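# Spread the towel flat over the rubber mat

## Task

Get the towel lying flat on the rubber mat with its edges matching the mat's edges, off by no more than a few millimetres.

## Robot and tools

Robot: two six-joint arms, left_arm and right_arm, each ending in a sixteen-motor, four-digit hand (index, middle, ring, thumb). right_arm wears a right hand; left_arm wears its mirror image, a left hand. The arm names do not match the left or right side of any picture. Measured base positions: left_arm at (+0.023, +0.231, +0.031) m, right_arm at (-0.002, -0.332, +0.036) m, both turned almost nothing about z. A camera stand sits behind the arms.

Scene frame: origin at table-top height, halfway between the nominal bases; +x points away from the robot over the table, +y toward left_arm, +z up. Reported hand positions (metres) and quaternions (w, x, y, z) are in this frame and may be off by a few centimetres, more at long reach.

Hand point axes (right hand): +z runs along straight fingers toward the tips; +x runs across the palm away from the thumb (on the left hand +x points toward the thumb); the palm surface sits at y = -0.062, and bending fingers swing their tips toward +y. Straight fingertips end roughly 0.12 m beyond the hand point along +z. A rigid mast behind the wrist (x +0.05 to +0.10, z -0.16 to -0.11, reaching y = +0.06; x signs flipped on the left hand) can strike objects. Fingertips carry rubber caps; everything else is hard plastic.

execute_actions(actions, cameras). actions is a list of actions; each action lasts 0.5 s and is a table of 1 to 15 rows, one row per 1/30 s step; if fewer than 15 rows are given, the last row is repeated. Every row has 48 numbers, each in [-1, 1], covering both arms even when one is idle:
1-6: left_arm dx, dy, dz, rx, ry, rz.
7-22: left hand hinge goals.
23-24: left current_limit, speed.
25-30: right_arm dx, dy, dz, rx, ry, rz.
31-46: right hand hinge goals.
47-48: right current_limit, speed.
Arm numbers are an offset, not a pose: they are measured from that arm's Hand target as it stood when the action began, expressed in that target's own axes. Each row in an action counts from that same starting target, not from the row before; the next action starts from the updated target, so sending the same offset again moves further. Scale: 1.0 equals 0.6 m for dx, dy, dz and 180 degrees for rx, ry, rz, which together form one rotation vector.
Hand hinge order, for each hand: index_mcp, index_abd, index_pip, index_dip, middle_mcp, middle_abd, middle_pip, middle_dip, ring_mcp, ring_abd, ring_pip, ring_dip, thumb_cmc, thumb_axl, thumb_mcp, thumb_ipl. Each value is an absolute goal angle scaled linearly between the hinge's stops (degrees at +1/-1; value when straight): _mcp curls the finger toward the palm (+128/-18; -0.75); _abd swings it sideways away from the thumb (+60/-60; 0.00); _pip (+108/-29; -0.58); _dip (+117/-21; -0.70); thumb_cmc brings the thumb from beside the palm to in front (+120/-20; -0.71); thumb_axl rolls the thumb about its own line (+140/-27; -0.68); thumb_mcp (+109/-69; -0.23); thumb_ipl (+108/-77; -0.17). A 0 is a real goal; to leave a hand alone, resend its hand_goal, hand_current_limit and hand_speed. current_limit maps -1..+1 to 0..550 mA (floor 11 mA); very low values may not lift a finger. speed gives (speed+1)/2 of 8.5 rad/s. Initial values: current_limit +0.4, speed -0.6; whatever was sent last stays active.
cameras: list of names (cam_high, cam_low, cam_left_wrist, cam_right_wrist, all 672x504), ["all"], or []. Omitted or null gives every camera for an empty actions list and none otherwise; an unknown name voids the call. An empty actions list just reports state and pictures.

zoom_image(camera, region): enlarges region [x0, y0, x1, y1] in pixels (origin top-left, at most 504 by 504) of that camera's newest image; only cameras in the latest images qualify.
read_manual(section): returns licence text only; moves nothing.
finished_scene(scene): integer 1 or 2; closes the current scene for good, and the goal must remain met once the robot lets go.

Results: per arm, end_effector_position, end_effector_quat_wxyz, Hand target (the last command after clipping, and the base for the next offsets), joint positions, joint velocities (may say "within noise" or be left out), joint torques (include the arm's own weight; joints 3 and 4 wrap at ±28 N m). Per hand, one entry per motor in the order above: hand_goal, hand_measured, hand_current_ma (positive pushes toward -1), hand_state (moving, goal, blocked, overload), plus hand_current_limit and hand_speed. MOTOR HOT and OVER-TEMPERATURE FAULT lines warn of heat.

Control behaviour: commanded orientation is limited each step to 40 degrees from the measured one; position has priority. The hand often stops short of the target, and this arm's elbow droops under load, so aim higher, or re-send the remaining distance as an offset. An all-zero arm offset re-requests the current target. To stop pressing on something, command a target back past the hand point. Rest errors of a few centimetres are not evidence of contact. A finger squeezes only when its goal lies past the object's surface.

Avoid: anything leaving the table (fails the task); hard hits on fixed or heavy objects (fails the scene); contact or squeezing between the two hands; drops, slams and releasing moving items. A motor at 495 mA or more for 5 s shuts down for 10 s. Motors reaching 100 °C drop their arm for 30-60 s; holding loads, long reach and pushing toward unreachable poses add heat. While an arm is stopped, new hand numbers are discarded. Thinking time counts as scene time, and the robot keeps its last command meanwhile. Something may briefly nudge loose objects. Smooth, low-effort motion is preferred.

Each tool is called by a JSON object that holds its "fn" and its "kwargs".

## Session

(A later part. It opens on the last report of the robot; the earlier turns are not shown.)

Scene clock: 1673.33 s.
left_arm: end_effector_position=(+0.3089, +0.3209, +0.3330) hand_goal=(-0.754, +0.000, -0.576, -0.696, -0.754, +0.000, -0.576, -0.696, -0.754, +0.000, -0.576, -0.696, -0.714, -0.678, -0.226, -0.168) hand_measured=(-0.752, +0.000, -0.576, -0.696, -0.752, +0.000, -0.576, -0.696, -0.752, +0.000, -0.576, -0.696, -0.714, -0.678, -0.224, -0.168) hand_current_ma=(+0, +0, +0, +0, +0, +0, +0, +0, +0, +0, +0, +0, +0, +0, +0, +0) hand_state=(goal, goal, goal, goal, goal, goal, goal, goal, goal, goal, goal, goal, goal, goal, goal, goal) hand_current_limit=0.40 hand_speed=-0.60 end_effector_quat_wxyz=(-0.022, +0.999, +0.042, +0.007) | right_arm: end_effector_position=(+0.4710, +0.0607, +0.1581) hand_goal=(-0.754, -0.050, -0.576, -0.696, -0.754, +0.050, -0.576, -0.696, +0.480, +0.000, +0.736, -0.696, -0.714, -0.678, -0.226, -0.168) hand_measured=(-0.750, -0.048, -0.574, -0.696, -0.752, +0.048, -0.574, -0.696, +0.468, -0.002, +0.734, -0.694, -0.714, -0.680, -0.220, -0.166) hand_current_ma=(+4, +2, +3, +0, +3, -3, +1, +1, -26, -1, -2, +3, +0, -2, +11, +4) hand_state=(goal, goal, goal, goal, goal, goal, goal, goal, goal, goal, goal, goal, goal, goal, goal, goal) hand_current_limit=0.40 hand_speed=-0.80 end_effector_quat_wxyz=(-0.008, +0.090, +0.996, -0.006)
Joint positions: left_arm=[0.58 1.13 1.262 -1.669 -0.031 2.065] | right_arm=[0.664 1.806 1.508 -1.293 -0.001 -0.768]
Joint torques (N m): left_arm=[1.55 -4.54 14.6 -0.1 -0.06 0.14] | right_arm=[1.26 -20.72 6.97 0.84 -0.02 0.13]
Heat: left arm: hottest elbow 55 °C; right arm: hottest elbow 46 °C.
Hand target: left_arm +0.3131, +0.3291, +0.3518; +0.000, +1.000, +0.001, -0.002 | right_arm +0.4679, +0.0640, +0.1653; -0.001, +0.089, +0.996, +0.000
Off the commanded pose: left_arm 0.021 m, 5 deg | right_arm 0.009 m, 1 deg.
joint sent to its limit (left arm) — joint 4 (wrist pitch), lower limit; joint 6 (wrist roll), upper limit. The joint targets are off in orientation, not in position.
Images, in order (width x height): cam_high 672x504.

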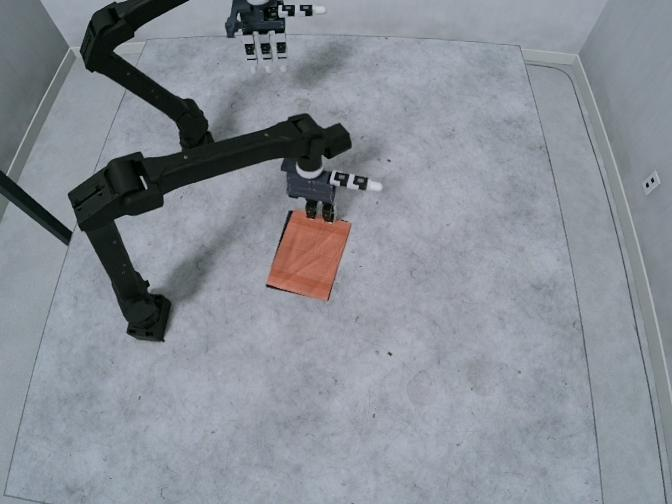

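{"fn": "execute_actions", "kwargs": {"actions": [[[0,0,0,0,0,0,-0.754,0,-0.576,-0.696,-0.754,0,-0.576,-0.696,-0.754,0,-0.576,-0.696,-0.714,-0.678,-0.226,-0.168,0.4,-0.6,0,0,0.08,0,0,0,-0.754,-0.05,-0.576,-0.696,-0.754,0.05,-0.576,-0.696,0.48,0,0.737,-0.696,-0.714,-0.678,-0.226,-0.168,0.4,-0.8]]], "cameras": ["cam_high"]}}

{"fn": "zoom_image", "kwargs": {"camera": "cam_high", "region": [250, 195, 370, 315]}}

Scene clock: 1678.17 s.
left_arm: end_effector_position=(+0.3089, +0.3209, +0.3330) hand_goal=(-0.754, +0.000, -0.576, -0.696, -0.754, +0.000, -0.576, -0.696, -0.754, +0.000, -0.576, -0.696, -0.714, -0.678, -0.226, -0.168) hand_measured=(-0.752, +0.000, -0.576, -0.696, -0.752, +0.000, -0.576, -0.696, -0.752, +0.000, -0.576, -0.696, -0.714, -0.678, -0.224, -0.168) hand_current_ma=(+0, +0, +0, +0, +0, +0, +0, +0, +0, +0, +0, +0, +0, +0, +0, +0) hand_state=(goal, goal, goal, goal, goal, goal, goal, goal, goal, goal, goal, goal, goal, goal, goal, goal) hand_current_limit=0.40 hand_speed=-0.60 end_effector_quat_wxyz=(-0.022, +0.999, +0.042, +0.007) | right_arm: end_effector_position=(+0.4713, +0.0607, +0.1339) hand_goal=(-0.754, -0.050, -0.576, -0.696, -0.754, +0.050, -0.576, -0.696, +0.480, +0.000, +0.736, -0.696, -0.714, -0.678, -0.226, -0.168) hand_measured=(-0.758, -0.042, -0.578, -0.696, -0.758, +0.056, -0.578, -0.696, +0.468, -0.002, +0.734, -0.694, -0.714, -0.680, -0.220, -0.166) hand_current_ma=(-7, +13, -3, -1, -6, +9, -3, +0, -26, -1, -2, +3, +0, -2, +11, +4) hand_state=(goal, goal, goal, goal, goal, goal, goal, goal, goal, goal, goal, goal, goal, goal, goal, goal) hand_current_limit=0.40 hand_speed=-0.80 end_effector_quat_wxyz=(+0.005, +0.090, +0.996, +0.004)
Joint positions: left_arm=[0.58 1.13 1.262 -1.669 -0.031 2.065] | right_arm=[0.664 1.809 1.439 -1.188 0 -0.768]
Joint torques (N m): left_arm=[2.08 -4.89 14.61 -0.09 -0.07 0.14] | right_arm=[1.2 -16.32 6.46 1.37 -0.05 0.13]
Heat: left arm: hottest elbow 55 °C; right arm: hottest elbow 46 °C.
Hand target: left_arm +0.3131, +0.3291, +0.3518; +0.000, +1.000, +0.001, -0.002 | right_arm +0.4679, +0.0640, +0.1175; +0.000, +0.089, +0.996, +0.000
Off the commanded pose: left_arm 0.021 m, 5 deg | right_arm 0.017 m, 1 deg.
joint sent to its limit (left arm) — joint 4 (wrist pitch), lower limit; joint 6 (wrist roll), upper limit. The joint targets are off in orientation, not in position.
Images, in order (width x height): cam_high 672x504.

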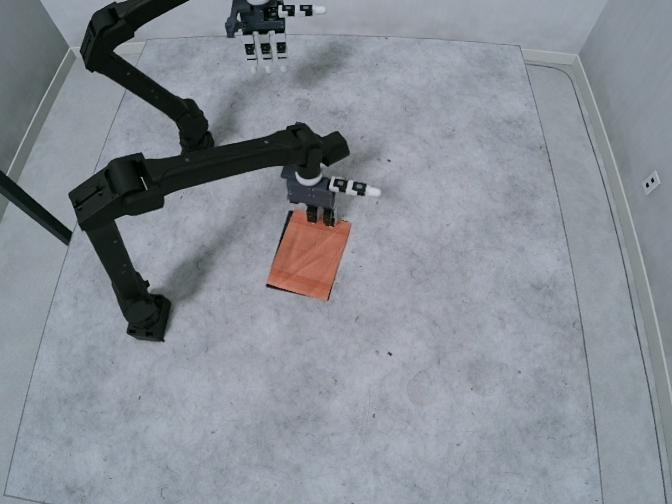

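Scaled by 4.200.

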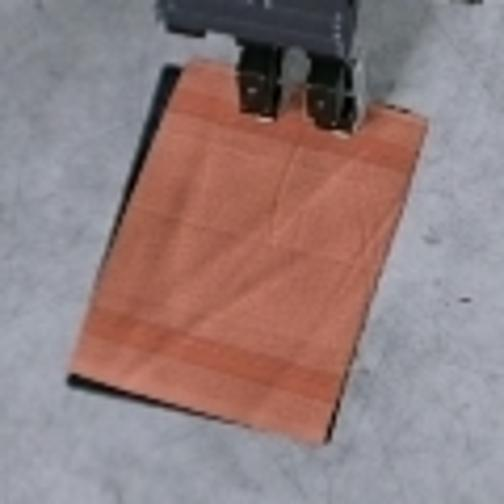

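{"fn": "execute_actions", "kwargs": {"actions": [[[0,0,0,0,0,0,-0.754,0,-0.576,-0.696,-0.754,0,-0.576,-0.696,-0.754,0,-0.576,-0.696,-0.714,-0.678,-0.226,-0.168,0.4,-0.6,0.025,0,0,0,0,0,-0.754,-0.05,-0.576,-0.696,-0.754,0.05,-0.576,-0.696,0.48,0,0.737,-0.696,-0.714,-0.678,-0.226,-0.168,0.4,-0.8]]], "cameras": ["cam_high"]}}

{"fn": "zoom_image", "kwargs": {"camera": "cam_high", "region": [250, 195, 370, 315]}}

Scene clock: 1682.80 s.
left_arm: end_effector_position=(+0.3089, +0.3209, +0.3330) hand_goal=(-0.754, +0.000, -0.576, -0.696, -0.754, +0.000, -0.576, -0.696, -0.754, +0.000, -0.576, -0.696, -0.714, -0.678, -0.226, -0.168) hand_measured=(-0.752, +0.000, -0.576, -0.696, -0.752, +0.000, -0.576, -0.696, -0.752, +0.000, -0.576, -0.696, -0.714, -0.678, -0.224, -0.168) hand_current_ma=(+0, +0, +0, +0, +0, +0, +0, +0, +0, +0, +0, +0, +0, +0, +0, +0) hand_state=(goal, goal, goal, goal, goal, goal, goal, goal, goal, goal, goal, goal, goal, goal, goal, goal) hand_current_limit=0.40 hand_speed=-0.60 end_effector_quat_wxyz=(-0.022, +0.999, +0.042, +0.007) | right_arm: end_effector_position=(+0.4656, +0.0628, +0.1333) hand_goal=(-0.754, -0.050, -0.576, -0.696, -0.754, +0.050, -0.576, -0.696, +0.480, +0.000, +0.736, -0.696, -0.714, -0.678, -0.226, -0.168) hand_measured=(-0.758, -0.052, -0.578, -0.696, -0.758, +0.044, -0.578, -0.696, +0.468, -0.002, +0.734, -0.694, -0.714, -0.680, -0.220, -0.166) hand_current_ma=(-5, -2, -3, -1, -7, -7, -3, -1, -26, -1, -2, +3, +0, -2, +11, +4) hand_state=(goal, goal, goal, goal, goal, goal, goal, goal, goal, goal, goal, goal, goal, goal, goal, goal) hand_current_limit=0.40 hand_speed=-0.80 end_effector_quat_wxyz=(+0.011, +0.093, +0.996, +0.007)
Joint positions: left_arm=[0.58 1.13 1.262 -1.669 -0.031 2.065] | right_arm=[0.676 1.795 1.414 -1.165 0.004 -0.749]
Joint torques (N m): left_arm=[1.85 -4.89 14.52 -0.1 -0.07 0.13] | right_arm=[2.02 -17.26 5.75 0.87 -0.2 0.16]
Heat: left arm: hottest elbow 55 °C; right arm: hottest elbow 46 °C.
Hand target: left_arm +0.3131, +0.3291, +0.3518; +0.000, +1.000, +0.001, -0.002 | right_arm +0.4530, +0.0669, +0.1175; +0.000, +0.089, +0.996, +0.000
Off the commanded pose: left_arm 0.021 m, 5 deg | right_arm 0.021 m, 2 deg.
joint sent to its limit (left arm) — joint 4 (wrist pitch), lower limit; joint 6 (wrist roll), upper limit. The joint targets are off in orientation, not in position.
Images, in order (width x height): cam_high 672x504.

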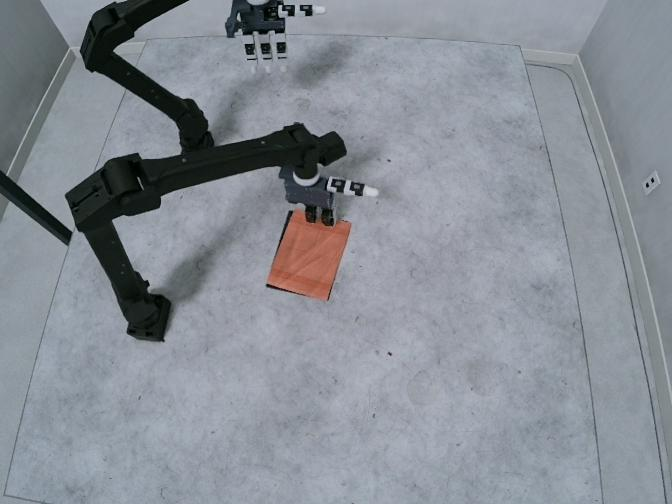

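Scaled by 4.200.

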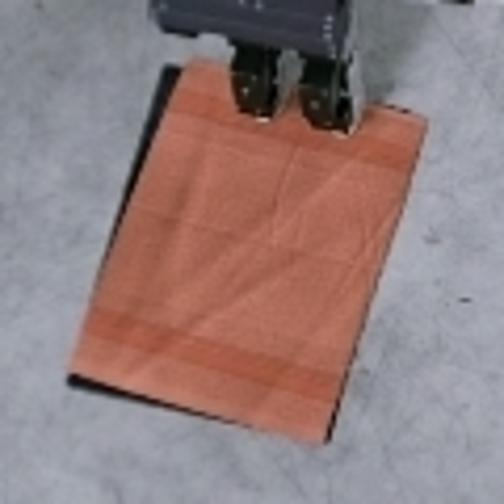

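{"fn": "execute_actions", "kwargs": {"actions": [[[0,0,0,0,0,0,-0.754,0,-0.576,-0.696,-0.754,0,-0.576,-0.696,-0.754,0,-0.576,-0.696,-0.714,-0.678,-0.226,-0.168,0.4,-0.6,0.018,0,0,0,0,0,-0.754,-0.05,-0.576,-0.696,-0.754,0.05,-0.576,-0.696,0.48,0,0.737,-0.696,-0.714,-0.678,-0.226,-0.168,0.4,-0.8]]], "cameras": ["cam_high"]}}

{"fn": "zoom_image", "kwargs": {"camera": "cam_high", "region": [250, 195, 370, 315]}}

Scene clock: 1687.60 s.
left_arm: end_effector_position=(+0.3089, +0.3209, +0.3330) hand_goal=(-0.754, +0.000, -0.576, -0.696, -0.754, +0.000, -0.576, -0.696, -0.754, +0.000, -0.576, -0.696, -0.714, -0.678, -0.226, -0.168) hand_measured=(-0.752, +0.000, -0.576, -0.696, -0.752, +0.000, -0.576, -0.696, -0.752, +0.000, -0.576, -0.696, -0.714, -0.678, -0.224, -0.168) hand_current_ma=(+0, +0, +0, +0, +0, +0, +0, +0, +0, +0, +0, +0, +0, +0, +0, +0) hand_state=(goal, goal, goal, goal, goal, goal, goal, goal, goal, goal, goal, goal, goal, goal, goal, goal) hand_current_limit=0.40 hand_speed=-0.60 end_effector_quat_wxyz=(-0.022, +0.999, +0.042, +0.007) | right_arm: end_effector_position=(+0.4599, +0.0635, +0.1334) hand_goal=(-0.754, -0.050, -0.576, -0.696, -0.754, +0.050, -0.576, -0.696, +0.480, +0.000, +0.736, -0.696, -0.714, -0.678, -0.226, -0.168) hand_measured=(-0.756, -0.054, -0.578, -0.696, -0.760, +0.016, -0.580, -0.696, +0.468, -0.002, +0.734, -0.694, -0.714, -0.680, -0.220, -0.166) hand_current_ma=(-1, -5, -3, -1, -8, -75, -4, -1, -26, -1, -2, +3, +0, -2, +11, +4) hand_state=(goal, goal, goal, goal, goal, blocked, goal, goal, goal, goal, goal, goal, goal, goal, goal, goal) hand_current_limit=0.40 hand_speed=-0.80 end_effector_quat_wxyz=(+0.015, +0.096, +0.995, +0.007)
Joint positions: left_arm=[0.58 1.13 1.262 -1.669 -0.031 2.065] | right_arm=[0.686 1.78 1.392 -1.15 0.01 -0.733]
Joint torques (N m): left_arm=[1.73 -4.95 14.58 -0.03 -0.09 0.11] | right_arm=[2.32 -17.14 5.57 0.55 -0.46 0.14]
Heat: left arm: hottest elbow 55 °C; right arm: hottest elbow 45 °C.
Hand target: left_arm +0.3131, +0.3291, +0.3518; +0.000, +1.000, +0.001, -0.002 | right_arm +0.4423, +0.0686, +0.1174; -0.001, +0.089, +0.996, +0.000
Off the commanded pose: left_arm 0.021 m, 5 deg | right_arm 0.024 m, 2 deg.
joint sent to its limit (left arm) — joint 4 (wrist pitch), lower limit; joint 6 (wrist roll), upper limit. The joint targets are off in orientation, not in position.
Images, in order (width x height): cam_high 672x504.

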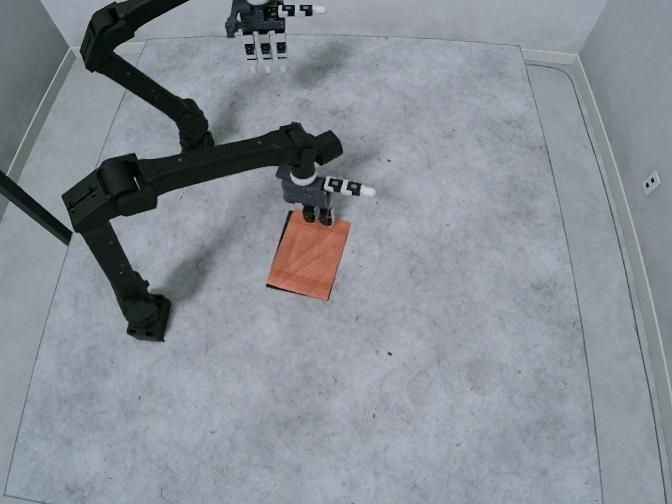

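Scaled by 4.200.

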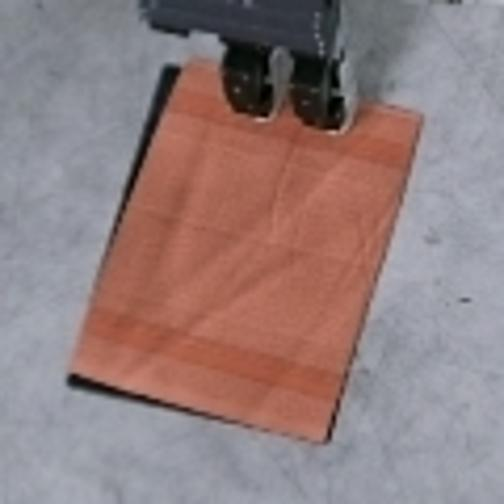

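{"fn": "execute_actions", "kwargs": {"actions": [[[0,0,0,0,0,0,-0.754,0,-0.576,-0.696,-0.754,0,-0.576,-0.696,-0.754,0,-0.576,-0.696,-0.714,-0.678,-0.226,-0.168,0.4,-0.6,0.018,0,0,0,0,0,-0.754,-0.05,-0.576,-0.696,-0.754,0.05,-0.576,-0.696,0.48,0,0.737,-0.696,-0.714,-0.678,-0.226,-0.168,0.4,-0.8]]], "cameras": ["cam_high"]}}

{"fn": "zoom_image", "kwargs": {"camera": "cam_high", "region": [250, 195, 370, 315]}}

Scene clock: 1691.70 s.
left_arm: end_effector_position=(+0.3089, +0.3209, +0.3330) hand_goal=(-0.754, +0.000, -0.576, -0.696, -0.754, +0.000, -0.576, -0.696, -0.754, +0.000, -0.576, -0.696, -0.714, -0.678, -0.226, -0.168) hand_measured=(-0.752, +0.000, -0.576, -0.696, -0.752, +0.000, -0.576, -0.696, -0.752, +0.000, -0.576, -0.696, -0.714, -0.678, -0.224, -0.168) hand_current_ma=(+0, +0, +0, +0, +0, +0, +0, +0, +0, +0, +0, +0, +0, +0, +0, +0) hand_state=(goal, goal, goal, goal, goal, goal, goal, goal, goal, goal, goal, goal, goal, goal, goal, goal) hand_current_limit=0.40 hand_speed=-0.60 end_effector_quat_wxyz=(-0.022, +0.999, +0.042, +0.007) | right_arm: end_effector_position=(+0.4496, +0.0662, +0.1334) hand_goal=(-0.754, -0.050, -0.576, -0.696, -0.754, +0.050, -0.576, -0.696, +0.480, +0.000, +0.736, -0.696, -0.714, -0.678, -0.226, -0.168) hand_measured=(-0.754, -0.054, -0.578, -0.696, -0.760, +0.008, -0.580, -0.698, +0.468, -0.002, +0.734, -0.694, -0.714, -0.680, -0.220, -0.166) hand_current_ma=(-1, -3, -2, -1, -12, -95, -6, -2, -26, -1, -2, +3, +0, -2, +11, +4) hand_state=(goal, goal, goal, goal, goal, blocked, goal, goal, goal, goal, goal, goal, goal, goal, goal, goal) hand_current_limit=0.40 hand_speed=-0.80 end_effector_quat_wxyz=(+0.016, +0.096, +0.995, +0.007)
Joint positions: left_arm=[0.58 1.13 1.262 -1.669 -0.031 2.065] | right_arm=[0.703 1.763 1.368 -1.142 0.012 -0.717]
Joint torques (N m): left_arm=[1.55 -5.3 14.53 -0.09 -0.07 0.13] | right_arm=[2.37 -16.91 5.53 0.49 -0.51 0.15]
Heat: left arm: hottest elbow 55 °C; right arm: hottest elbow 45 °C.
Hand target: left_arm +0.3131, +0.3291, +0.3518; +0.000, +1.000, +0.001, -0.002 | right_arm +0.4318, +0.0707, +0.1175; +0.000, +0.089, +0.996, +0.000
Off the commanded pose: left_arm 0.021 m, 5 deg | right_arm 0.024 m, 2 deg.
joint sent to its limit (left arm) — joint 4 (wrist pitch), lower limit; joint 6 (wrist roll), upper limit. The joint targets are off in orientation, not in position.
Images, in order (width x height): cam_high 672x504.

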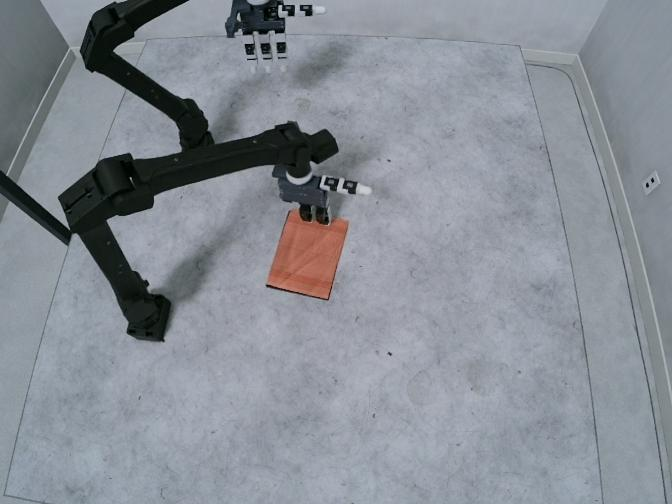

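Scaled by 4.200.

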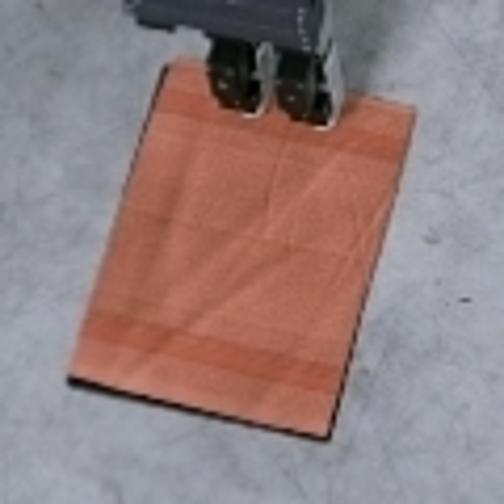

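{"fn": "execute_actions", "kwargs": {"actions": [[[0,0,0,0,0,0,-0.754,0,-0.576,-0.696,-0.754,0,-0.576,-0.696,-0.754,0,-0.576,-0.696,-0.714,-0.678,-0.226,-0.168,0.4,-0.6,0.001,-0.02,0,0,0,0,-0.754,-0.05,-0.576,-0.696,-0.754,0.05,-0.576,-0.696,0.48,0,0.737,-0.696,-0.714,-0.678,-0.226,-0.168,0.4,-0.8]]], "cameras": ["cam_high"]}}

{"fn": "zoom_image", "kwargs": {"camera": "cam_high", "region": [250, 195, 370, 315]}}

Scene clock: 1699.37 s.
left_arm: end_effector_position=(+0.3089, +0.3209, +0.3330) hand_goal=(-0.754, +0.000, -0.576, -0.696, -0.754, +0.000, -0.576, -0.696, -0.754, +0.000, -0.576, -0.696, -0.714, -0.678, -0.226, -0.168) hand_measured=(-0.752, +0.000, -0.576, -0.696, -0.752, +0.000, -0.576, -0.696, -0.752, +0.000, -0.576, -0.696, -0.714, -0.678, -0.224, -0.168) hand_current_ma=(+0, +0, +0, +0, +0, +0, +0, +0, +0, +0, +0, +0, +0, +0, +0, +0) hand_state=(goal, goal, goal, goal, goal, goal, goal, goal, goal, goal, goal, goal, goal, goal, goal, goal) hand_current_limit=0.40 hand_speed=-0.60 end_effector_quat_wxyz=(-0.022, +0.999, +0.042, +0.007) | right_arm: end_effector_position=(+0.4429, +0.0611, +0.1334) hand_goal=(-0.754, -0.050, -0.576, -0.696, -0.754, +0.050, -0.576, -0.696, +0.480, +0.000, +0.736, -0.696, -0.714, -0.678, -0.226, -0.168) hand_measured=(-0.754, -0.052, -0.578, -0.696, -0.746, +0.006, -0.572, -0.694, +0.468, -0.002, +0.734, -0.694, -0.714, -0.680, -0.220, -0.166) hand_current_ma=(+0, -3, -2, -1, +13, -100, +4, +1, -26, -1, -2, +3, +0, -2, +11, +4) hand_state=(goal, goal, goal, goal, goal, blocked, goal, goal, goal, goal, goal, goal, goal, goal, goal, goal) hand_current_limit=0.40 hand_speed=-0.80 end_effector_quat_wxyz=(+0.017, +0.096, +0.995, +0.008)
Joint positions: left_arm=[0.58 1.13 1.262 -1.669 -0.031 2.065] | right_arm=[0.703 1.742 1.338 -1.131 0.011 -0.717]
Joint torques (N m): left_arm=[1.85 -4.84 14.5 -0.13 -0.08 0.14] | right_arm=[1.2 -16.62 5.46 0.43 -0.52 0.01]
Heat: left arm: hottest elbow 55 °C; right arm: hottest elbow 45 °C.
Hand target: left_arm +0.3131, +0.3291, +0.3518; +0.000, +1.000, +0.001, -0.002 | right_arm +0.4290, +0.0590, +0.1176; +0.000, +0.089, +0.996, +0.000
Off the commanded pose: left_arm 0.021 m, 5 deg | right_arm 0.021 m, 2 deg.
joint sent to its limit (left arm) — joint 4 (wrist pitch), lower limit; joint 6 (wrist roll), upper limit. The joint targets are off in orientation, not in position.
Images, in order (width x height): cam_high 672x504.

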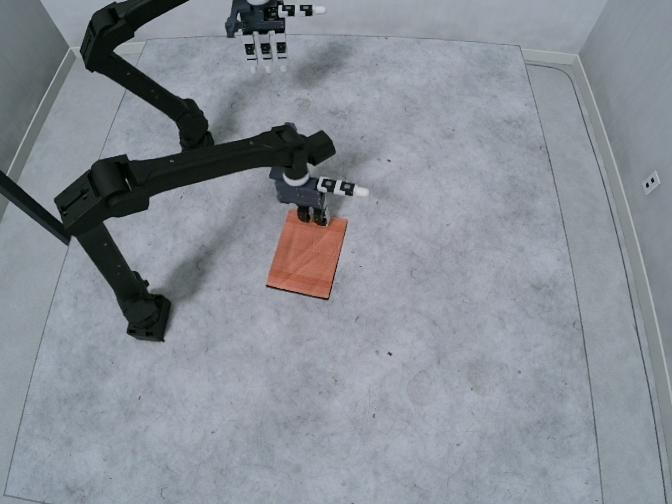

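Scaled by 4.200.

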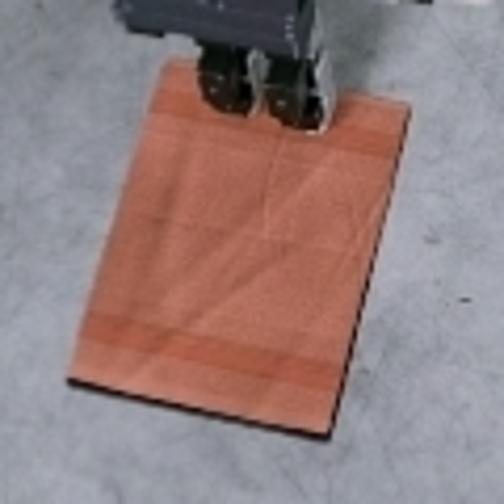

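{"fn": "execute_actions", "kwargs": {"actions": [[[0,0,0,0,0,0,-0.754,0,-0.576,-0.696,-0.754,0,-0.576,-0.696,-0.754,0,-0.576,-0.696,-0.714,-0.678,-0.226,-0.168,0.4,-0.6,-0.015,-0.02,0,0,0,0,-0.754,-0.05,-0.576,-0.696,-0.754,0.05,-0.576,-0.696,0.48,0,0.737,-0.696,-0.714,-0.678,-0.226,-0.168,0.4,-0.8]]], "cameras": ["cam_high"]}}

{"fn": "zoom_image", "kwargs": {"camera": "cam_high", "region": [250, 195, 370, 315]}}

Scene clock: 1704.37 s.
left_arm: end_effector_position=(+0.3089, +0.3209, +0.3330) hand_goal=(-0.754, +0.000, -0.576, -0.696, -0.754, +0.000, -0.576, -0.696, -0.754, +0.000, -0.576, -0.696, -0.714, -0.678, -0.226, -0.168) hand_measured=(-0.752, +0.000, -0.576, -0.696, -0.752, +0.000, -0.576, -0.696, -0.752, +0.000, -0.576, -0.696, -0.714, -0.678, -0.224, -0.168) hand_current_ma=(+0, +0, +0, +0, +0, +0, +0, +0, +0, +0, +0, +0, +0, +0, +0, +0) hand_state=(goal, goal, goal, goal, goal, goal, goal, goal, goal, goal, goal, goal, goal, goal, goal, goal) hand_current_limit=0.40 hand_speed=-0.60 end_effector_quat_wxyz=(-0.022, +0.999, +0.042, +0.007) | right_arm: end_effector_position=(+0.4427, +0.0562, +0.1335) hand_goal=(-0.754, -0.050, -0.576, -0.696, -0.754, +0.050, -0.576, -0.696, +0.480, +0.000, +0.736, -0.696, -0.714, -0.678, -0.226, -0.168) hand_measured=(-0.752, -0.052, -0.576, -0.696, -0.734, +0.006, -0.564, -0.688, +0.468, -0.002, +0.734, -0.694, -0.714, -0.680, -0.220, -0.166) hand_current_ma=(+2, -2, +0, -1, +47, -100, +22, +12, -26, -1, -2, +3, +0, -2, +11, +4) hand_state=(goal, goal, goal, goal, goal, blocked, goal, goal, goal, goal, goal, goal, goal, goal, goal, goal) hand_current_limit=0.40 hand_speed=-0.80 end_effector_quat_wxyz=(+0.015, +0.090, +0.996, +0.011)
Joint positions: left_arm=[0.58 1.13 1.262 -1.669 -0.031 2.065] | right_arm=[0.691 1.735 1.329 -1.128 0.003 -0.739]
Joint torques (N m): left_arm=[1.67 -4.95 14.56 -0.14 -0.08 0.15] | right_arm=[-0.26 -16.5 5.45 0.42 -0.18 -0.04]
Heat: left arm: hottest elbow 55 °C; right arm: hottest elbow 44 °C.
Hand target: left_arm +0.3131, +0.3291, +0.3518; +0.000, +1.000, +0.001, -0.002 | right_arm +0.4358, +0.0455, +0.1176; +0.000, +0.089, +0.996, +0.000
Off the commanded pose: left_arm 0.021 m, 5 deg | right_arm 0.020 m, 2 deg.
joint sent to its limit (left arm) — joint 4 (wrist pitch), lower limit; joint 6 (wrist roll), upper limit. The joint targets are off in orientation, not in position.
Images, in order (width x height): cam_high 672x504.

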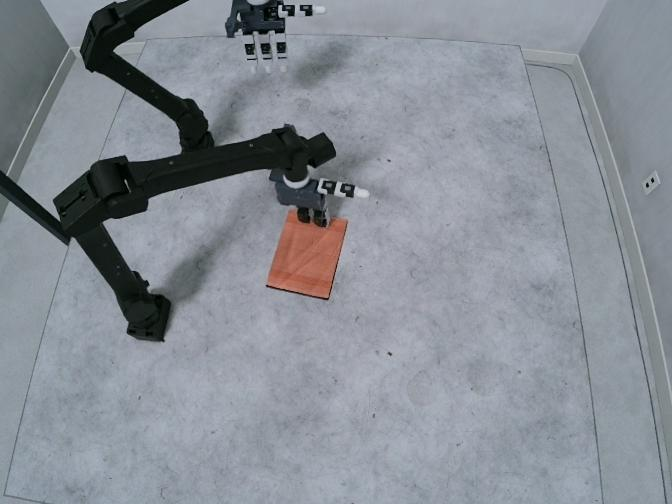

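Scaled by 4.200.

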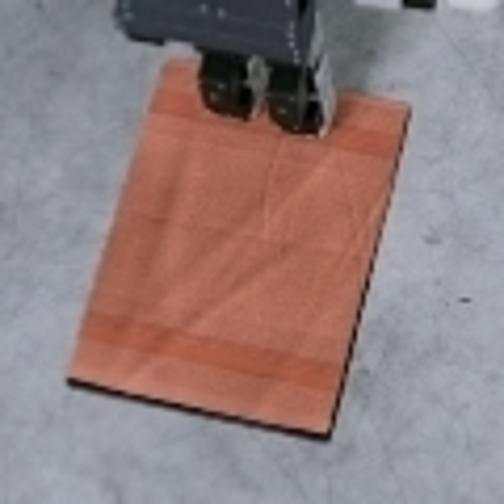

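{"fn": "execute_actions", "kwargs": {"actions": [[[0,0,0,0,0,0,-0.754,0,-0.576,-0.696,-0.754,0,-0.576,-0.696,-0.754,0,-0.576,-0.696,-0.714,-0.678,-0.226,-0.168,0.4,-0.6,-0.003,-0.017,0,0,0,0,-0.754,-0.05,-0.576,-0.696,-0.754,0.05,-0.576,-0.696,0.48,0,0.737,-0.696,-0.714,-0.678,-0.226,-0.168,0.4,-0.8]]], "cameras": ["cam_high"]}}

{"fn": "zoom_image", "kwargs": {"camera": "cam_high", "region": [250, 195, 370, 315]}}

Scene clock: 1708.03 s.
left_arm: end_effector_position=(+0.3089, +0.3209, +0.3330) hand_goal=(-0.754, +0.000, -0.576, -0.696, -0.754, +0.000, -0.576, -0.696, -0.754, +0.000, -0.576, -0.696, -0.714, -0.678, -0.226, -0.168) hand_measured=(-0.752, +0.000, -0.576, -0.696, -0.752, +0.000, -0.576, -0.696, -0.752, +0.000, -0.576, -0.696, -0.714, -0.678, -0.224, -0.168) hand_current_ma=(+0, +0, +0, +0, +0, +0, +0, +0, +0, +0, +0, +0, +0, +0, +0, +0) hand_state=(goal, goal, goal, goal, goal, goal, goal, goal, goal, goal, goal, goal, goal, goal, goal, goal) hand_current_limit=0.40 hand_speed=-0.60 end_effector_quat_wxyz=(-0.022, +0.999, +0.042, +0.007) | right_arm: end_effector_position=(+0.4419, +0.0482, +0.1335) hand_goal=(-0.754, -0.050, -0.576, -0.696, -0.754, +0.050, -0.576, -0.696, +0.480, +0.000, +0.736, -0.696, -0.714, -0.678, -0.226, -0.168) hand_measured=(-0.748, -0.052, -0.574, -0.696, -0.724, +0.008, -0.558, -0.684, +0.468, -0.002, +0.734, -0.694, -0.714, -0.680, -0.220, -0.166) hand_current_ma=(+9, -2, +3, +0, +77, -98, +38, +23, -26, -1, -2, +3, +0, -2, +11, +4) hand_state=(goal, goal, goal, goal, blocked, blocked, goal, goal, goal, goal, goal, goal, goal, goal, goal, goal) hand_current_limit=0.40 hand_speed=-0.80 end_effector_quat_wxyz=(+0.014, +0.088, +0.996, +0.013)
Joint positions: left_arm=[0.58 1.13 1.262 -1.669 -0.031 2.065] | right_arm=[0.678 1.722 1.31 -1.12 0 -0.757]
Joint torques (N m): left_arm=[1.67 -5.07 14.68 -0.12 -0.07 0.11] | right_arm=[-0.5 -16.32 5.39 0.34 -0.05 -0.06]
Heat: left arm: hottest elbow 55 °C; right arm: hottest elbow 44 °C.
Hand target: left_arm +0.3131, +0.3291, +0.3518; +0.000, +1.000, +0.001, -0.002 | right_arm +0.4358, +0.0352, +0.1176; +0.000, +0.089, +0.996, +0.000
Off the commanded pose: left_arm 0.021 m, 5 deg | right_arm 0.021 m, 2 deg.
joint sent to its limit (left arm) — joint 4 (wrist pitch), lower limit; joint 6 (wrist roll), upper limit. The joint targets are off in orientation, not in position.
Images, in order (width x height): cam_high 672x504.

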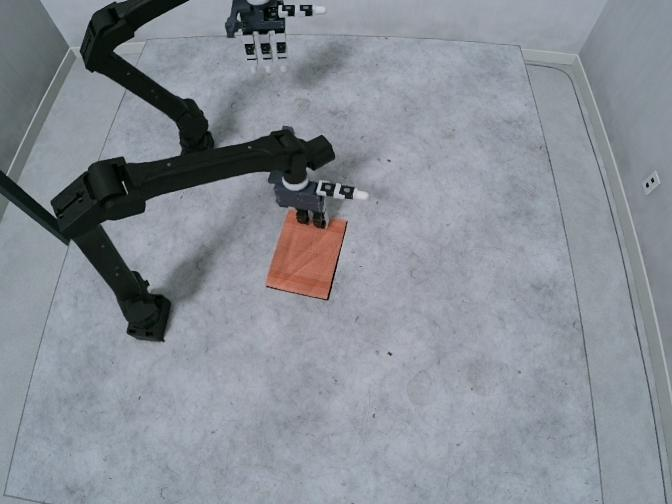

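Scaled by 4.200.

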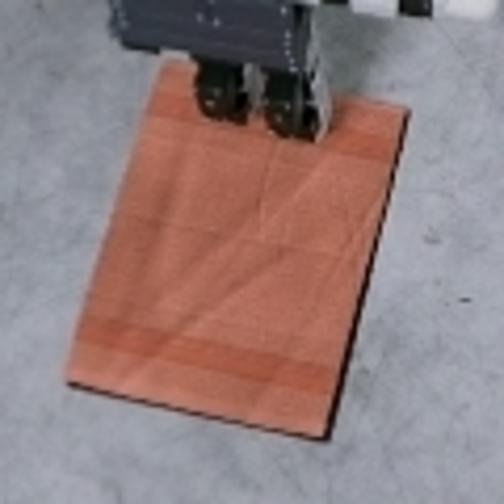

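{"fn": "execute_actions", "kwargs": {"actions": [[[0,0,0,0,0,0,-0.754,0,-0.576,-0.696,-0.754,0,-0.576,-0.696,-0.754,0,-0.576,-0.696,-0.714,-0.678,-0.226,-0.168,0.4,-0.6,-0.006,-0.012,0,0,0,0,-0.754,-0.05,-0.576,-0.696,-0.754,0.05,-0.576,-0.696,0.48,0,0.737,-0.696,-0.714,-0.678,-0.226,-0.168,0.4,-0.8]]], "cameras": ["cam_high"]}}

{"fn": "zoom_image", "kwargs": {"camera": "cam_high", "region": [250, 195, 370, 315]}}

Scene clock: 1712.07 s.
left_arm: end_effector_position=(+0.3089, +0.3209, +0.3330) hand_goal=(-0.754, +0.000, -0.576, -0.696, -0.754, +0.000, -0.576, -0.696, -0.754, +0.000, -0.576, -0.696, -0.714, -0.678, -0.226, -0.168) hand_measured=(-0.752, +0.000, -0.576, -0.696, -0.752, +0.000, -0.576, -0.696, -0.752, +0.000, -0.576, -0.696, -0.714, -0.678, -0.224, -0.168) hand_current_ma=(+0, +0, +0, +0, +0, +0, +0, +0, +0, +0, +0, +0, +0, +0, +0, +0) hand_state=(goal, goal, goal, goal, goal, goal, goal, goal, goal, goal, goal, goal, goal, goal, goal, goal) hand_current_limit=0.40 hand_speed=-0.60 end_effector_quat_wxyz=(-0.022, +0.999, +0.042, +0.007) | right_arm: end_effector_position=(+0.4417, +0.0431, +0.1334) hand_goal=(-0.754, -0.050, -0.576, -0.696, -0.754, +0.050, -0.576, -0.696, +0.480, +0.000, +0.736, -0.696, -0.714, -0.678, -0.226, -0.168) hand_measured=(-0.744, -0.048, -0.570, -0.694, -0.722, +0.022, -0.556, -0.682, +0.468, -0.002, +0.734, -0.694, -0.714, -0.680, -0.220, -0.166) hand_current_ma=(+19, +1, +8, +3, +90, -58, +45, +27, -26, -1, -2, +3, +0, -2, +11, +4) hand_state=(goal, goal, goal, goal, blocked, blocked, blocked, goal, goal, goal, goal, goal, goal, goal, goal, goal) hand_current_limit=0.40 hand_speed=-0.80 end_effector_quat_wxyz=(+0.013, +0.085, +0.996, +0.014)
Joint positions: left_arm=[0.58 1.13 1.262 -1.669 -0.031 2.065] | right_arm=[0.667 1.716 1.301 -1.118 -0.005 -0.774]
Joint torques (N m): left_arm=[1.49 -4.84 14.61 -0.13 -0.08 0.13] | right_arm=[-0.73 -16.15 5.41 0.32 0.17 -0.02]
Heat: left arm: hottest elbow 55 °C; right arm: hottest elbow 44 °C.
Hand target: left_arm +0.3131, +0.3291, +0.3518; +0.000, +1.000, +0.001, -0.002 | right_arm +0.4380, +0.0275, +0.1175; -0.001, +0.089, +0.996, +0.000
Off the commanded pose: left_arm 0.021 m, 5 deg | right_arm 0.023 m, 2 deg.
joint sent to its limit (left arm) — joint 4 (wrist pitch), lower limit; joint 6 (wrist roll), upper limit. The joint targets are off in orientation, not in position.
Images, in order (width x height): cam_high 672x504.

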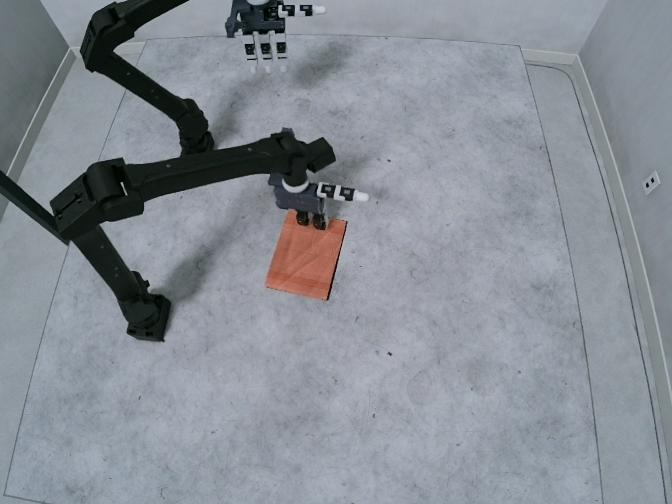

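Scaled by 4.200.

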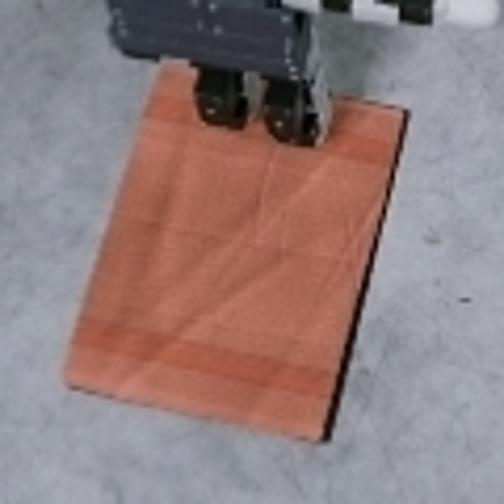

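{"fn": "zoom_image", "kwargs": {"camera": "cam_high", "region": [262, 200, 312, 250]}}

{"fn": "zoom_image", "kwargs": {"camera": "cam_high", "region": [302, 204, 352, 254]}}

{"fn": "zoom_image", "kwargs": {"camera": "cam_high", "region": [255, 260, 305, 310]}}

{"fn": "zoom_image", "kwargs": {"camera": "cam_high", "region": [295, 260, 345, 310]}}

Scaled by 10.080.

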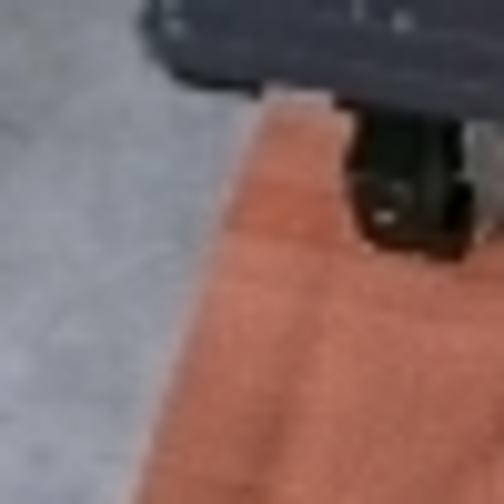

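Scaled by 10.080.

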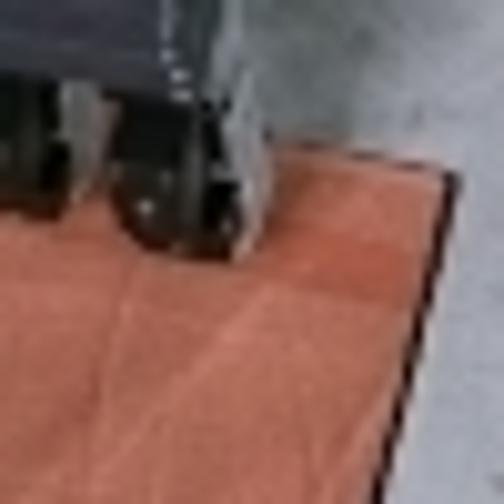

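Scaled by 10.080.

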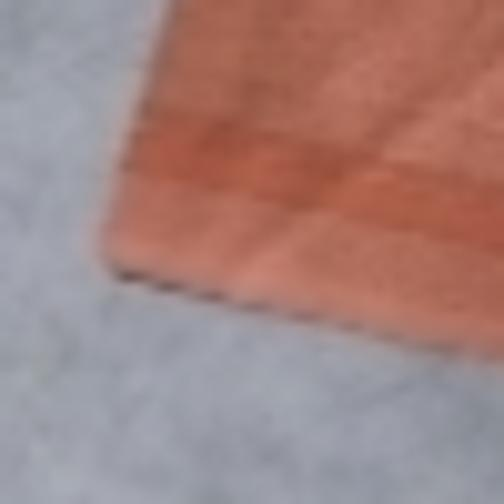

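Scaled by 10.080.

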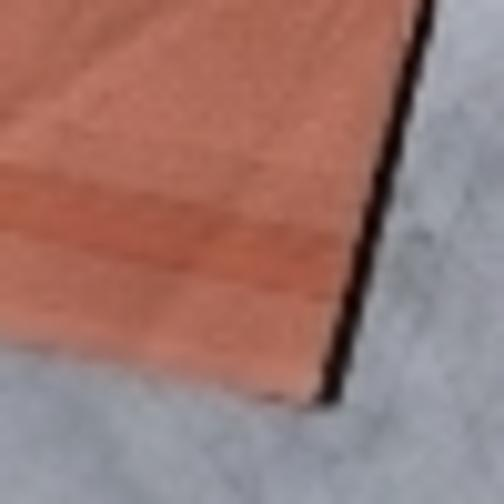

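{"fn": "execute_actions", "kwargs": {"actions": [[[0,0,0,0,0,0,-0.754,0,-0.576,-0.696,-0.754,0,-0.576,-0.696,-0.754,0,-0.576,-0.696,-0.714,-0.678,-0.226,-0.168,0.4,-0.6,-0.02,0,0,0,0,0,-0.754,-0.05,-0.576,-0.696,-0.754,0.05,-0.576,-0.696,0.48,0,0.737,-0.696,-0.714,-0.678,-0.226,-0.168,0.4,-0.8]]], "cameras": ["cam_high"]}}

{"fn": "zoom_image", "kwargs": {"camera": "cam_high", "region": [302, 204, 352, 254]}}

{"fn": "zoom_image", "kwargs": {"camera": "cam_high", "region": [295, 260, 345, 310]}}

Scene clock: 1723.57 s.
left_arm: end_effector_position=(+0.3089, +0.3209, +0.3330) hand_goal=(-0.754, +0.000, -0.576, -0.696, -0.754, +0.000, -0.576, -0.696, -0.754, +0.000, -0.576, -0.696, -0.714, -0.678, -0.226, -0.168) hand_measured=(-0.752, +0.000, -0.576, -0.696, -0.752, +0.000, -0.576, -0.696, -0.752, +0.000, -0.576, -0.696, -0.714, -0.678, -0.224, -0.168) hand_current_ma=(+0, +0, +0, +0, +0, +0, +0, +0, +0, +0, +0, +0, +0, +0, +0, +0) hand_state=(goal, goal, goal, goal, goal, goal, goal, goal, goal, goal, goal, goal, goal, goal, goal, goal) hand_current_limit=0.40 hand_speed=-0.60 end_effector_quat_wxyz=(-0.022, +0.999, +0.042, +0.007) | right_arm: end_effector_position=(+0.4445, +0.0389, +0.1337) hand_goal=(-0.754, -0.050, -0.576, -0.696, -0.754, +0.050, -0.576, -0.696, +0.480, +0.000, +0.736, -0.696, -0.714, -0.678, -0.226, -0.168) hand_measured=(-0.740, -0.038, -0.568, -0.692, -0.720, +0.044, -0.556, -0.682, +0.468, -0.002, +0.734, -0.694, -0.714, -0.680, -0.220, -0.166) hand_current_ma=(+28, +19, +12, +5, +93, -9, +46, +28, -26, -1, -2, +3, +0, -2, +11, +4) hand_state=(goal, goal, goal, goal, blocked, goal, blocked, goal, goal, goal, goal, goal, goal, goal, goal, goal) hand_current_limit=0.40 hand_speed=-0.80 end_effector_quat_wxyz=(+0.011, +0.082, +0.996, +0.016)
Joint positions: left_arm=[0.58 1.13 1.262 -1.669 -0.031 2.065] | right_arm=[0.654 1.716 1.301 -1.118 -0.011 -0.793]
Joint torques (N m): left_arm=[1.67 -4.78 14.58 -0.05 -0.09 0.14] | right_arm=[-1.2 -14.45 7.39 0.02 0.41 0]
Heat: left arm: hottest elbow 55 °C; right arm: hottest elbow 43 °C.
Hand target: left_arm +0.3131, +0.3291, +0.3518; +0.000, +1.000, +0.001, -0.002 | right_arm +0.4498, +0.0252, +0.1175; -0.001, +0.089, +0.996, +0.000
Off the commanded pose: left_arm 0.021 m, 5 deg | right_arm 0.022 m, 2 deg.
joint sent to its limit (left arm) — joint 4 (wrist pitch), lower limit; joint 6 (wrist roll), upper limit. The joint targets are off in orientation, not in position.
Images, in order (width x height): cam_high 672x504.

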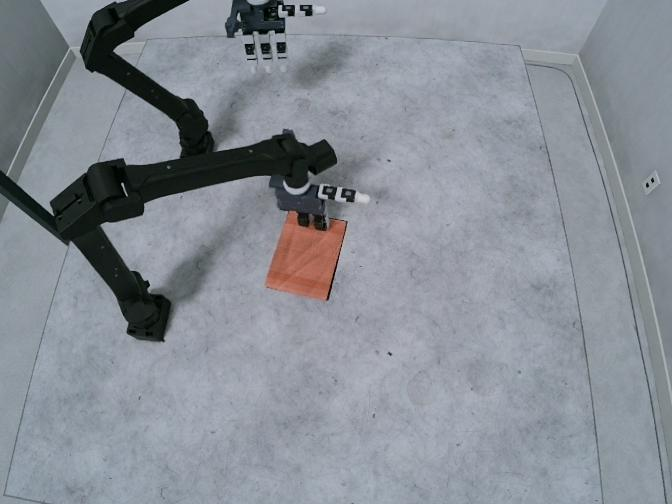

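Scaled by 10.080.

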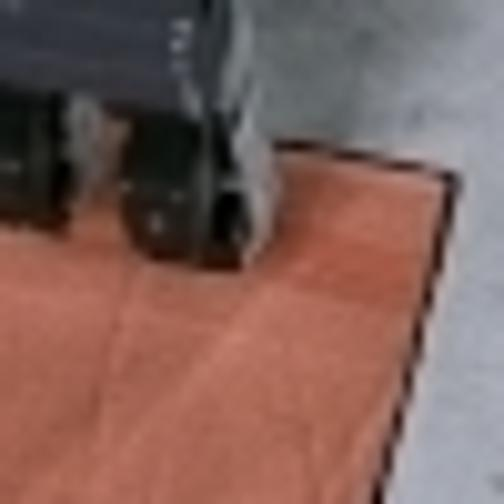

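Scaled by 10.080.

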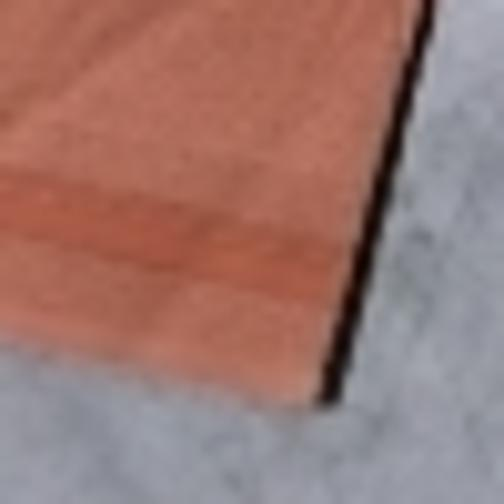

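{"fn": "execute_actions", "kwargs": {"actions": [[[0,0,0,0,0,0,-0.754,0,-0.576,-0.696,-0.754,0,-0.576,-0.696,-0.754,0,-0.576,-0.696,-0.714,-0.678,-0.226,-0.168,0.4,-0.6,-0.02,0.008,0,0,0,0,-0.754,-0.05,-0.576,-0.696,-0.754,0.05,-0.576,-0.696,0.48,0,0.737,-0.696,-0.714,-0.678,-0.226,-0.168,0.4,-0.8]]], "cameras": ["cam_high"]}}

{"fn": "zoom_image", "kwargs": {"camera": "cam_high", "region": [302, 204, 352, 254]}}

{"fn": "zoom_image", "kwargs": {"camera": "cam_high", "region": [295, 260, 345, 310]}}

Scene clock: 1729.50 s.
left_arm: end_effector_position=(+0.3089, +0.3209, +0.3330) hand_goal=(-0.754, +0.000, -0.576, -0.696, -0.754, +0.000, -0.576, -0.696, -0.754, +0.000, -0.576, -0.696, -0.714, -0.678, -0.226, -0.168) hand_measured=(-0.752, +0.000, -0.576, -0.696, -0.752, +0.000, -0.576, -0.696, -0.752, +0.000, -0.576, -0.696, -0.714, -0.678, -0.224, -0.168) hand_current_ma=(+0, +0, +0, +0, +0, +0, +0, +0, +0, +0, +0, +0, +0, +0, +0, +0) hand_state=(goal, goal, goal, goal, goal, goal, goal, goal, goal, goal, goal, goal, goal, goal, goal, goal) hand_current_limit=0.40 hand_speed=-0.60 end_effector_quat_wxyz=(-0.022, +0.999, +0.042, +0.007) | right_arm: end_effector_position=(+0.4475, +0.0386, +0.1335) hand_goal=(-0.754, -0.050, -0.576, -0.696, -0.754, +0.050, -0.576, -0.696, +0.480, +0.000, +0.736, -0.696, -0.714, -0.678, -0.226, -0.168) hand_measured=(-0.736, -0.030, -0.566, -0.690, -0.720, +0.050, -0.554, -0.682, +0.468, -0.002, +0.734, -0.694, -0.714, -0.680, -0.220, -0.166) hand_current_ma=(+40, +35, +18, +9, +97, -1, +49, +30, -26, -1, -2, +3, +0, -2, +11, +4) hand_state=(goal, goal, goal, goal, blocked, goal, blocked, goal, goal, goal, goal, goal, goal, goal, goal, goal) hand_current_limit=0.40 hand_speed=-0.80 end_effector_quat_wxyz=(+0.008, +0.079, +0.997, +0.016)
Joint positions: left_arm=[0.58 1.13 1.262 -1.669 -0.031 2.065] | right_arm=[0.648 1.725 1.313 -1.126 -0.014 -0.805]
Joint torques (N m): left_arm=[1.38 -4.72 14.56 -0.14 -0.07 0.14] | right_arm=[-1.55 -12.86 9.26 -0.13 0.53 0.02]
Heat: left arm: hottest elbow 55 °C; right arm: hottest elbow 43 °C.
Hand target: left_arm +0.3131, +0.3291, +0.3518; +0.000, +1.000, +0.001, -0.002 | right_arm +0.4624, +0.0279, +0.1176; +0.000, +0.089, +0.996, +0.000
Off the commanded pose: left_arm 0.021 m, 5 deg | right_arm 0.024 m, 2 deg.
joint sent to its limit (left arm) — joint 4 (wrist pitch), lower limit; joint 6 (wrist roll), upper limit. The joint targets are off in orientation, not in position.
Images, in order (width x height): cam_high 672x504.

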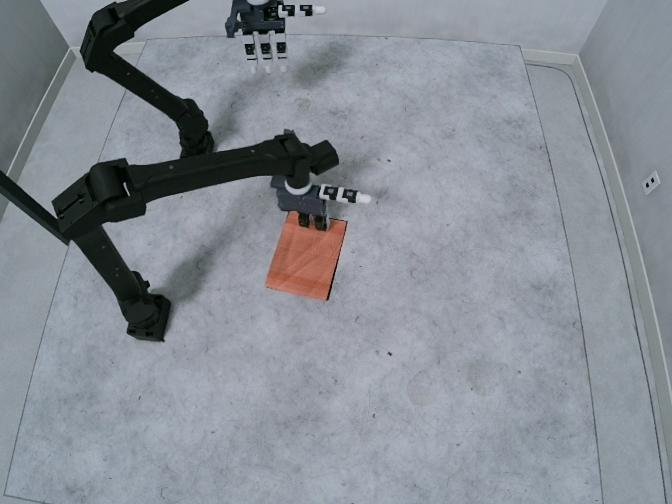

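Scaled by 10.080.

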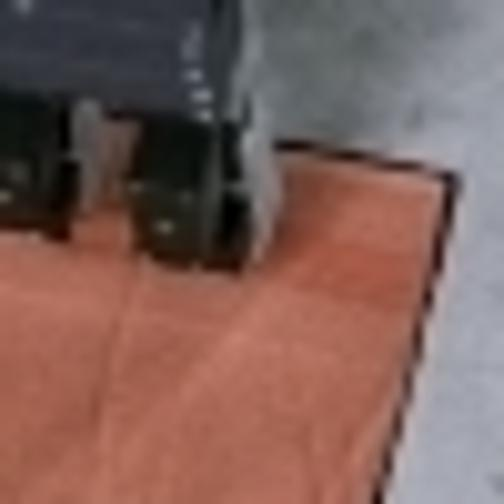

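Scaled by 10.080.

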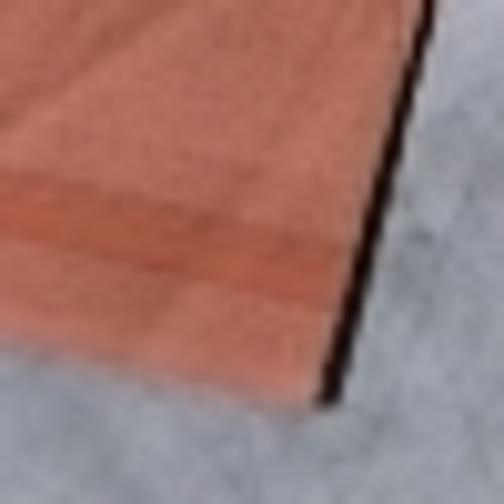

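{"fn": "execute_actions", "kwargs": {"actions": [[[0,0,0,0,0,0,-0.754,0,-0.576,-0.696,-0.754,0,-0.576,-0.696,-0.754,0,-0.576,-0.696,-0.714,-0.678,-0.226,-0.168,0.4,-0.6,-0.016,0.008,0,0,0,0,-0.754,-0.05,-0.576,-0.696,-0.754,0.05,-0.576,-0.696,0.48,0,0.737,-0.696,-0.714,-0.678,-0.226,-0.168,0.4,-0.8]]], "cameras": ["cam_high"]}}

{"fn": "zoom_image", "kwargs": {"camera": "cam_high", "region": [302, 204, 352, 254]}}

{"fn": "zoom_image", "kwargs": {"camera": "cam_high", "region": [295, 260, 345, 310]}}

Scene clock: 1734.70 s.
left_arm: end_effector_position=(+0.3089, +0.3209, +0.3330) hand_goal=(-0.754, +0.000, -0.576, -0.696, -0.754, +0.000, -0.576, -0.696, -0.754, +0.000, -0.576, -0.696, -0.714, -0.678, -0.226, -0.168) hand_measured=(-0.752, +0.000, -0.576, -0.696, -0.752, +0.000, -0.576, -0.696, -0.752, +0.000, -0.576, -0.696, -0.714, -0.678, -0.224, -0.168) hand_current_ma=(+0, +0, +0, +0, +0, +0, +0, +0, +0, +0, +0, +0, +0, +0, +0, +0) hand_state=(goal, goal, goal, goal, goal, goal, goal, goal, goal, goal, goal, goal, goal, goal, goal, goal) hand_current_limit=0.40 hand_speed=-0.60 end_effector_quat_wxyz=(-0.022, +0.999, +0.042, +0.007) | right_arm: end_effector_position=(+0.4522, +0.0394, +0.1328) hand_goal=(-0.754, -0.050, -0.576, -0.696, -0.754, +0.050, -0.576, -0.696, +0.480, +0.000, +0.736, -0.696, -0.714, -0.678, -0.226, -0.168) hand_measured=(-0.736, -0.010, -0.566, -0.690, -0.720, +0.062, -0.554, -0.682, +0.468, -0.002, +0.734, -0.694, -0.714, -0.680, -0.220, -0.166) hand_current_ma=(+40, +90, +18, +9, +92, +18, +49, +30, -26, -1, -2, +3, +0, -2, +11, +4) hand_state=(goal, blocked, goal, goal, blocked, goal, blocked, goal, goal, goal, goal, goal, goal, goal, goal, goal) hand_current_limit=0.40 hand_speed=-0.80 end_effector_quat_wxyz=(+0.003, +0.078, +0.997, +0.012)
Joint positions: left_arm=[0.58 1.13 1.262 -1.669 -0.031 2.065] | right_arm=[0.644 1.743 1.34 -1.149 -0.015 -0.812]
Joint torques (N m): left_arm=[1.61 -4.95 14.5 -0.06 -0.06 0.13] | right_arm=[-1.55 -12.81 9.78 0.46 0.57 0.02]
Heat: left arm: hottest elbow 55 °C; right arm: hottest elbow 43 °C.
Hand target: left_arm +0.3131, +0.3291, +0.3518; +0.000, +1.000, +0.001, -0.002 | right_arm +0.4727, +0.0308, +0.1174; -0.001, +0.089, +0.996, +0.000
Off the commanded pose: left_arm 0.021 m, 5 deg | right_arm 0.027 m, 2 deg.
joint sent to its limit (left arm) — joint 4 (wrist pitch), lower limit; joint 6 (wrist roll), upper limit. The joint targets are off in orientation, not in position.
Images, in order (width x height): cam_high 672x504.

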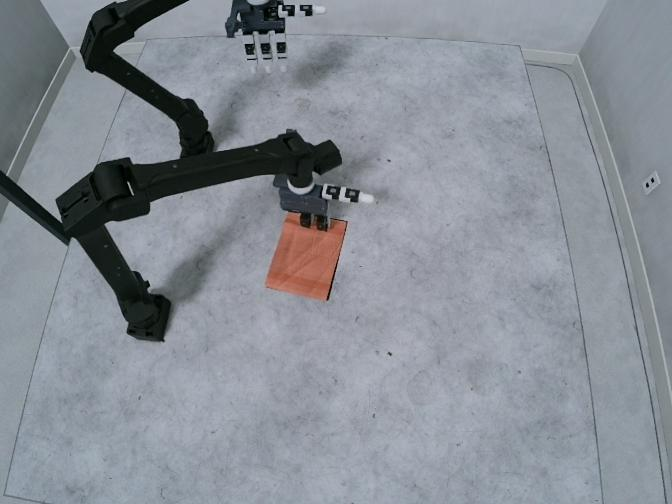

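Scaled by 10.080.

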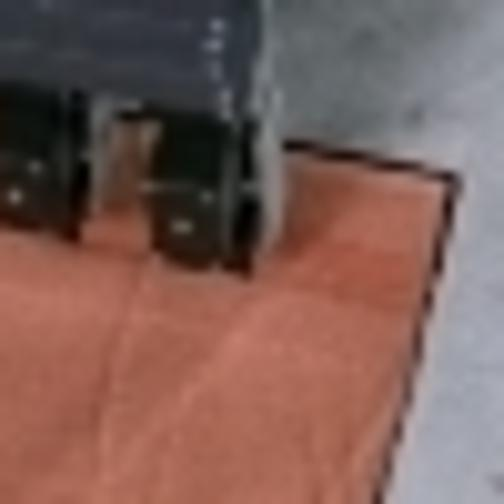

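Scaled by 10.080.

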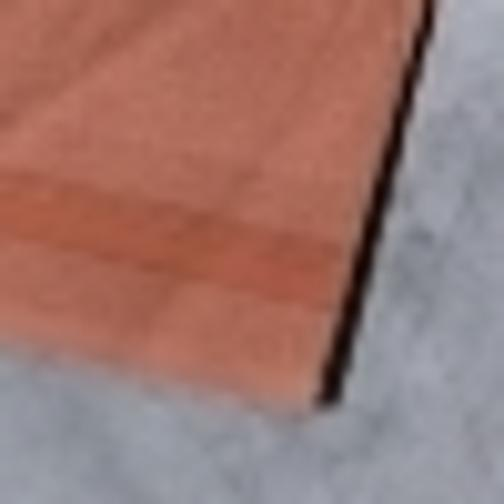

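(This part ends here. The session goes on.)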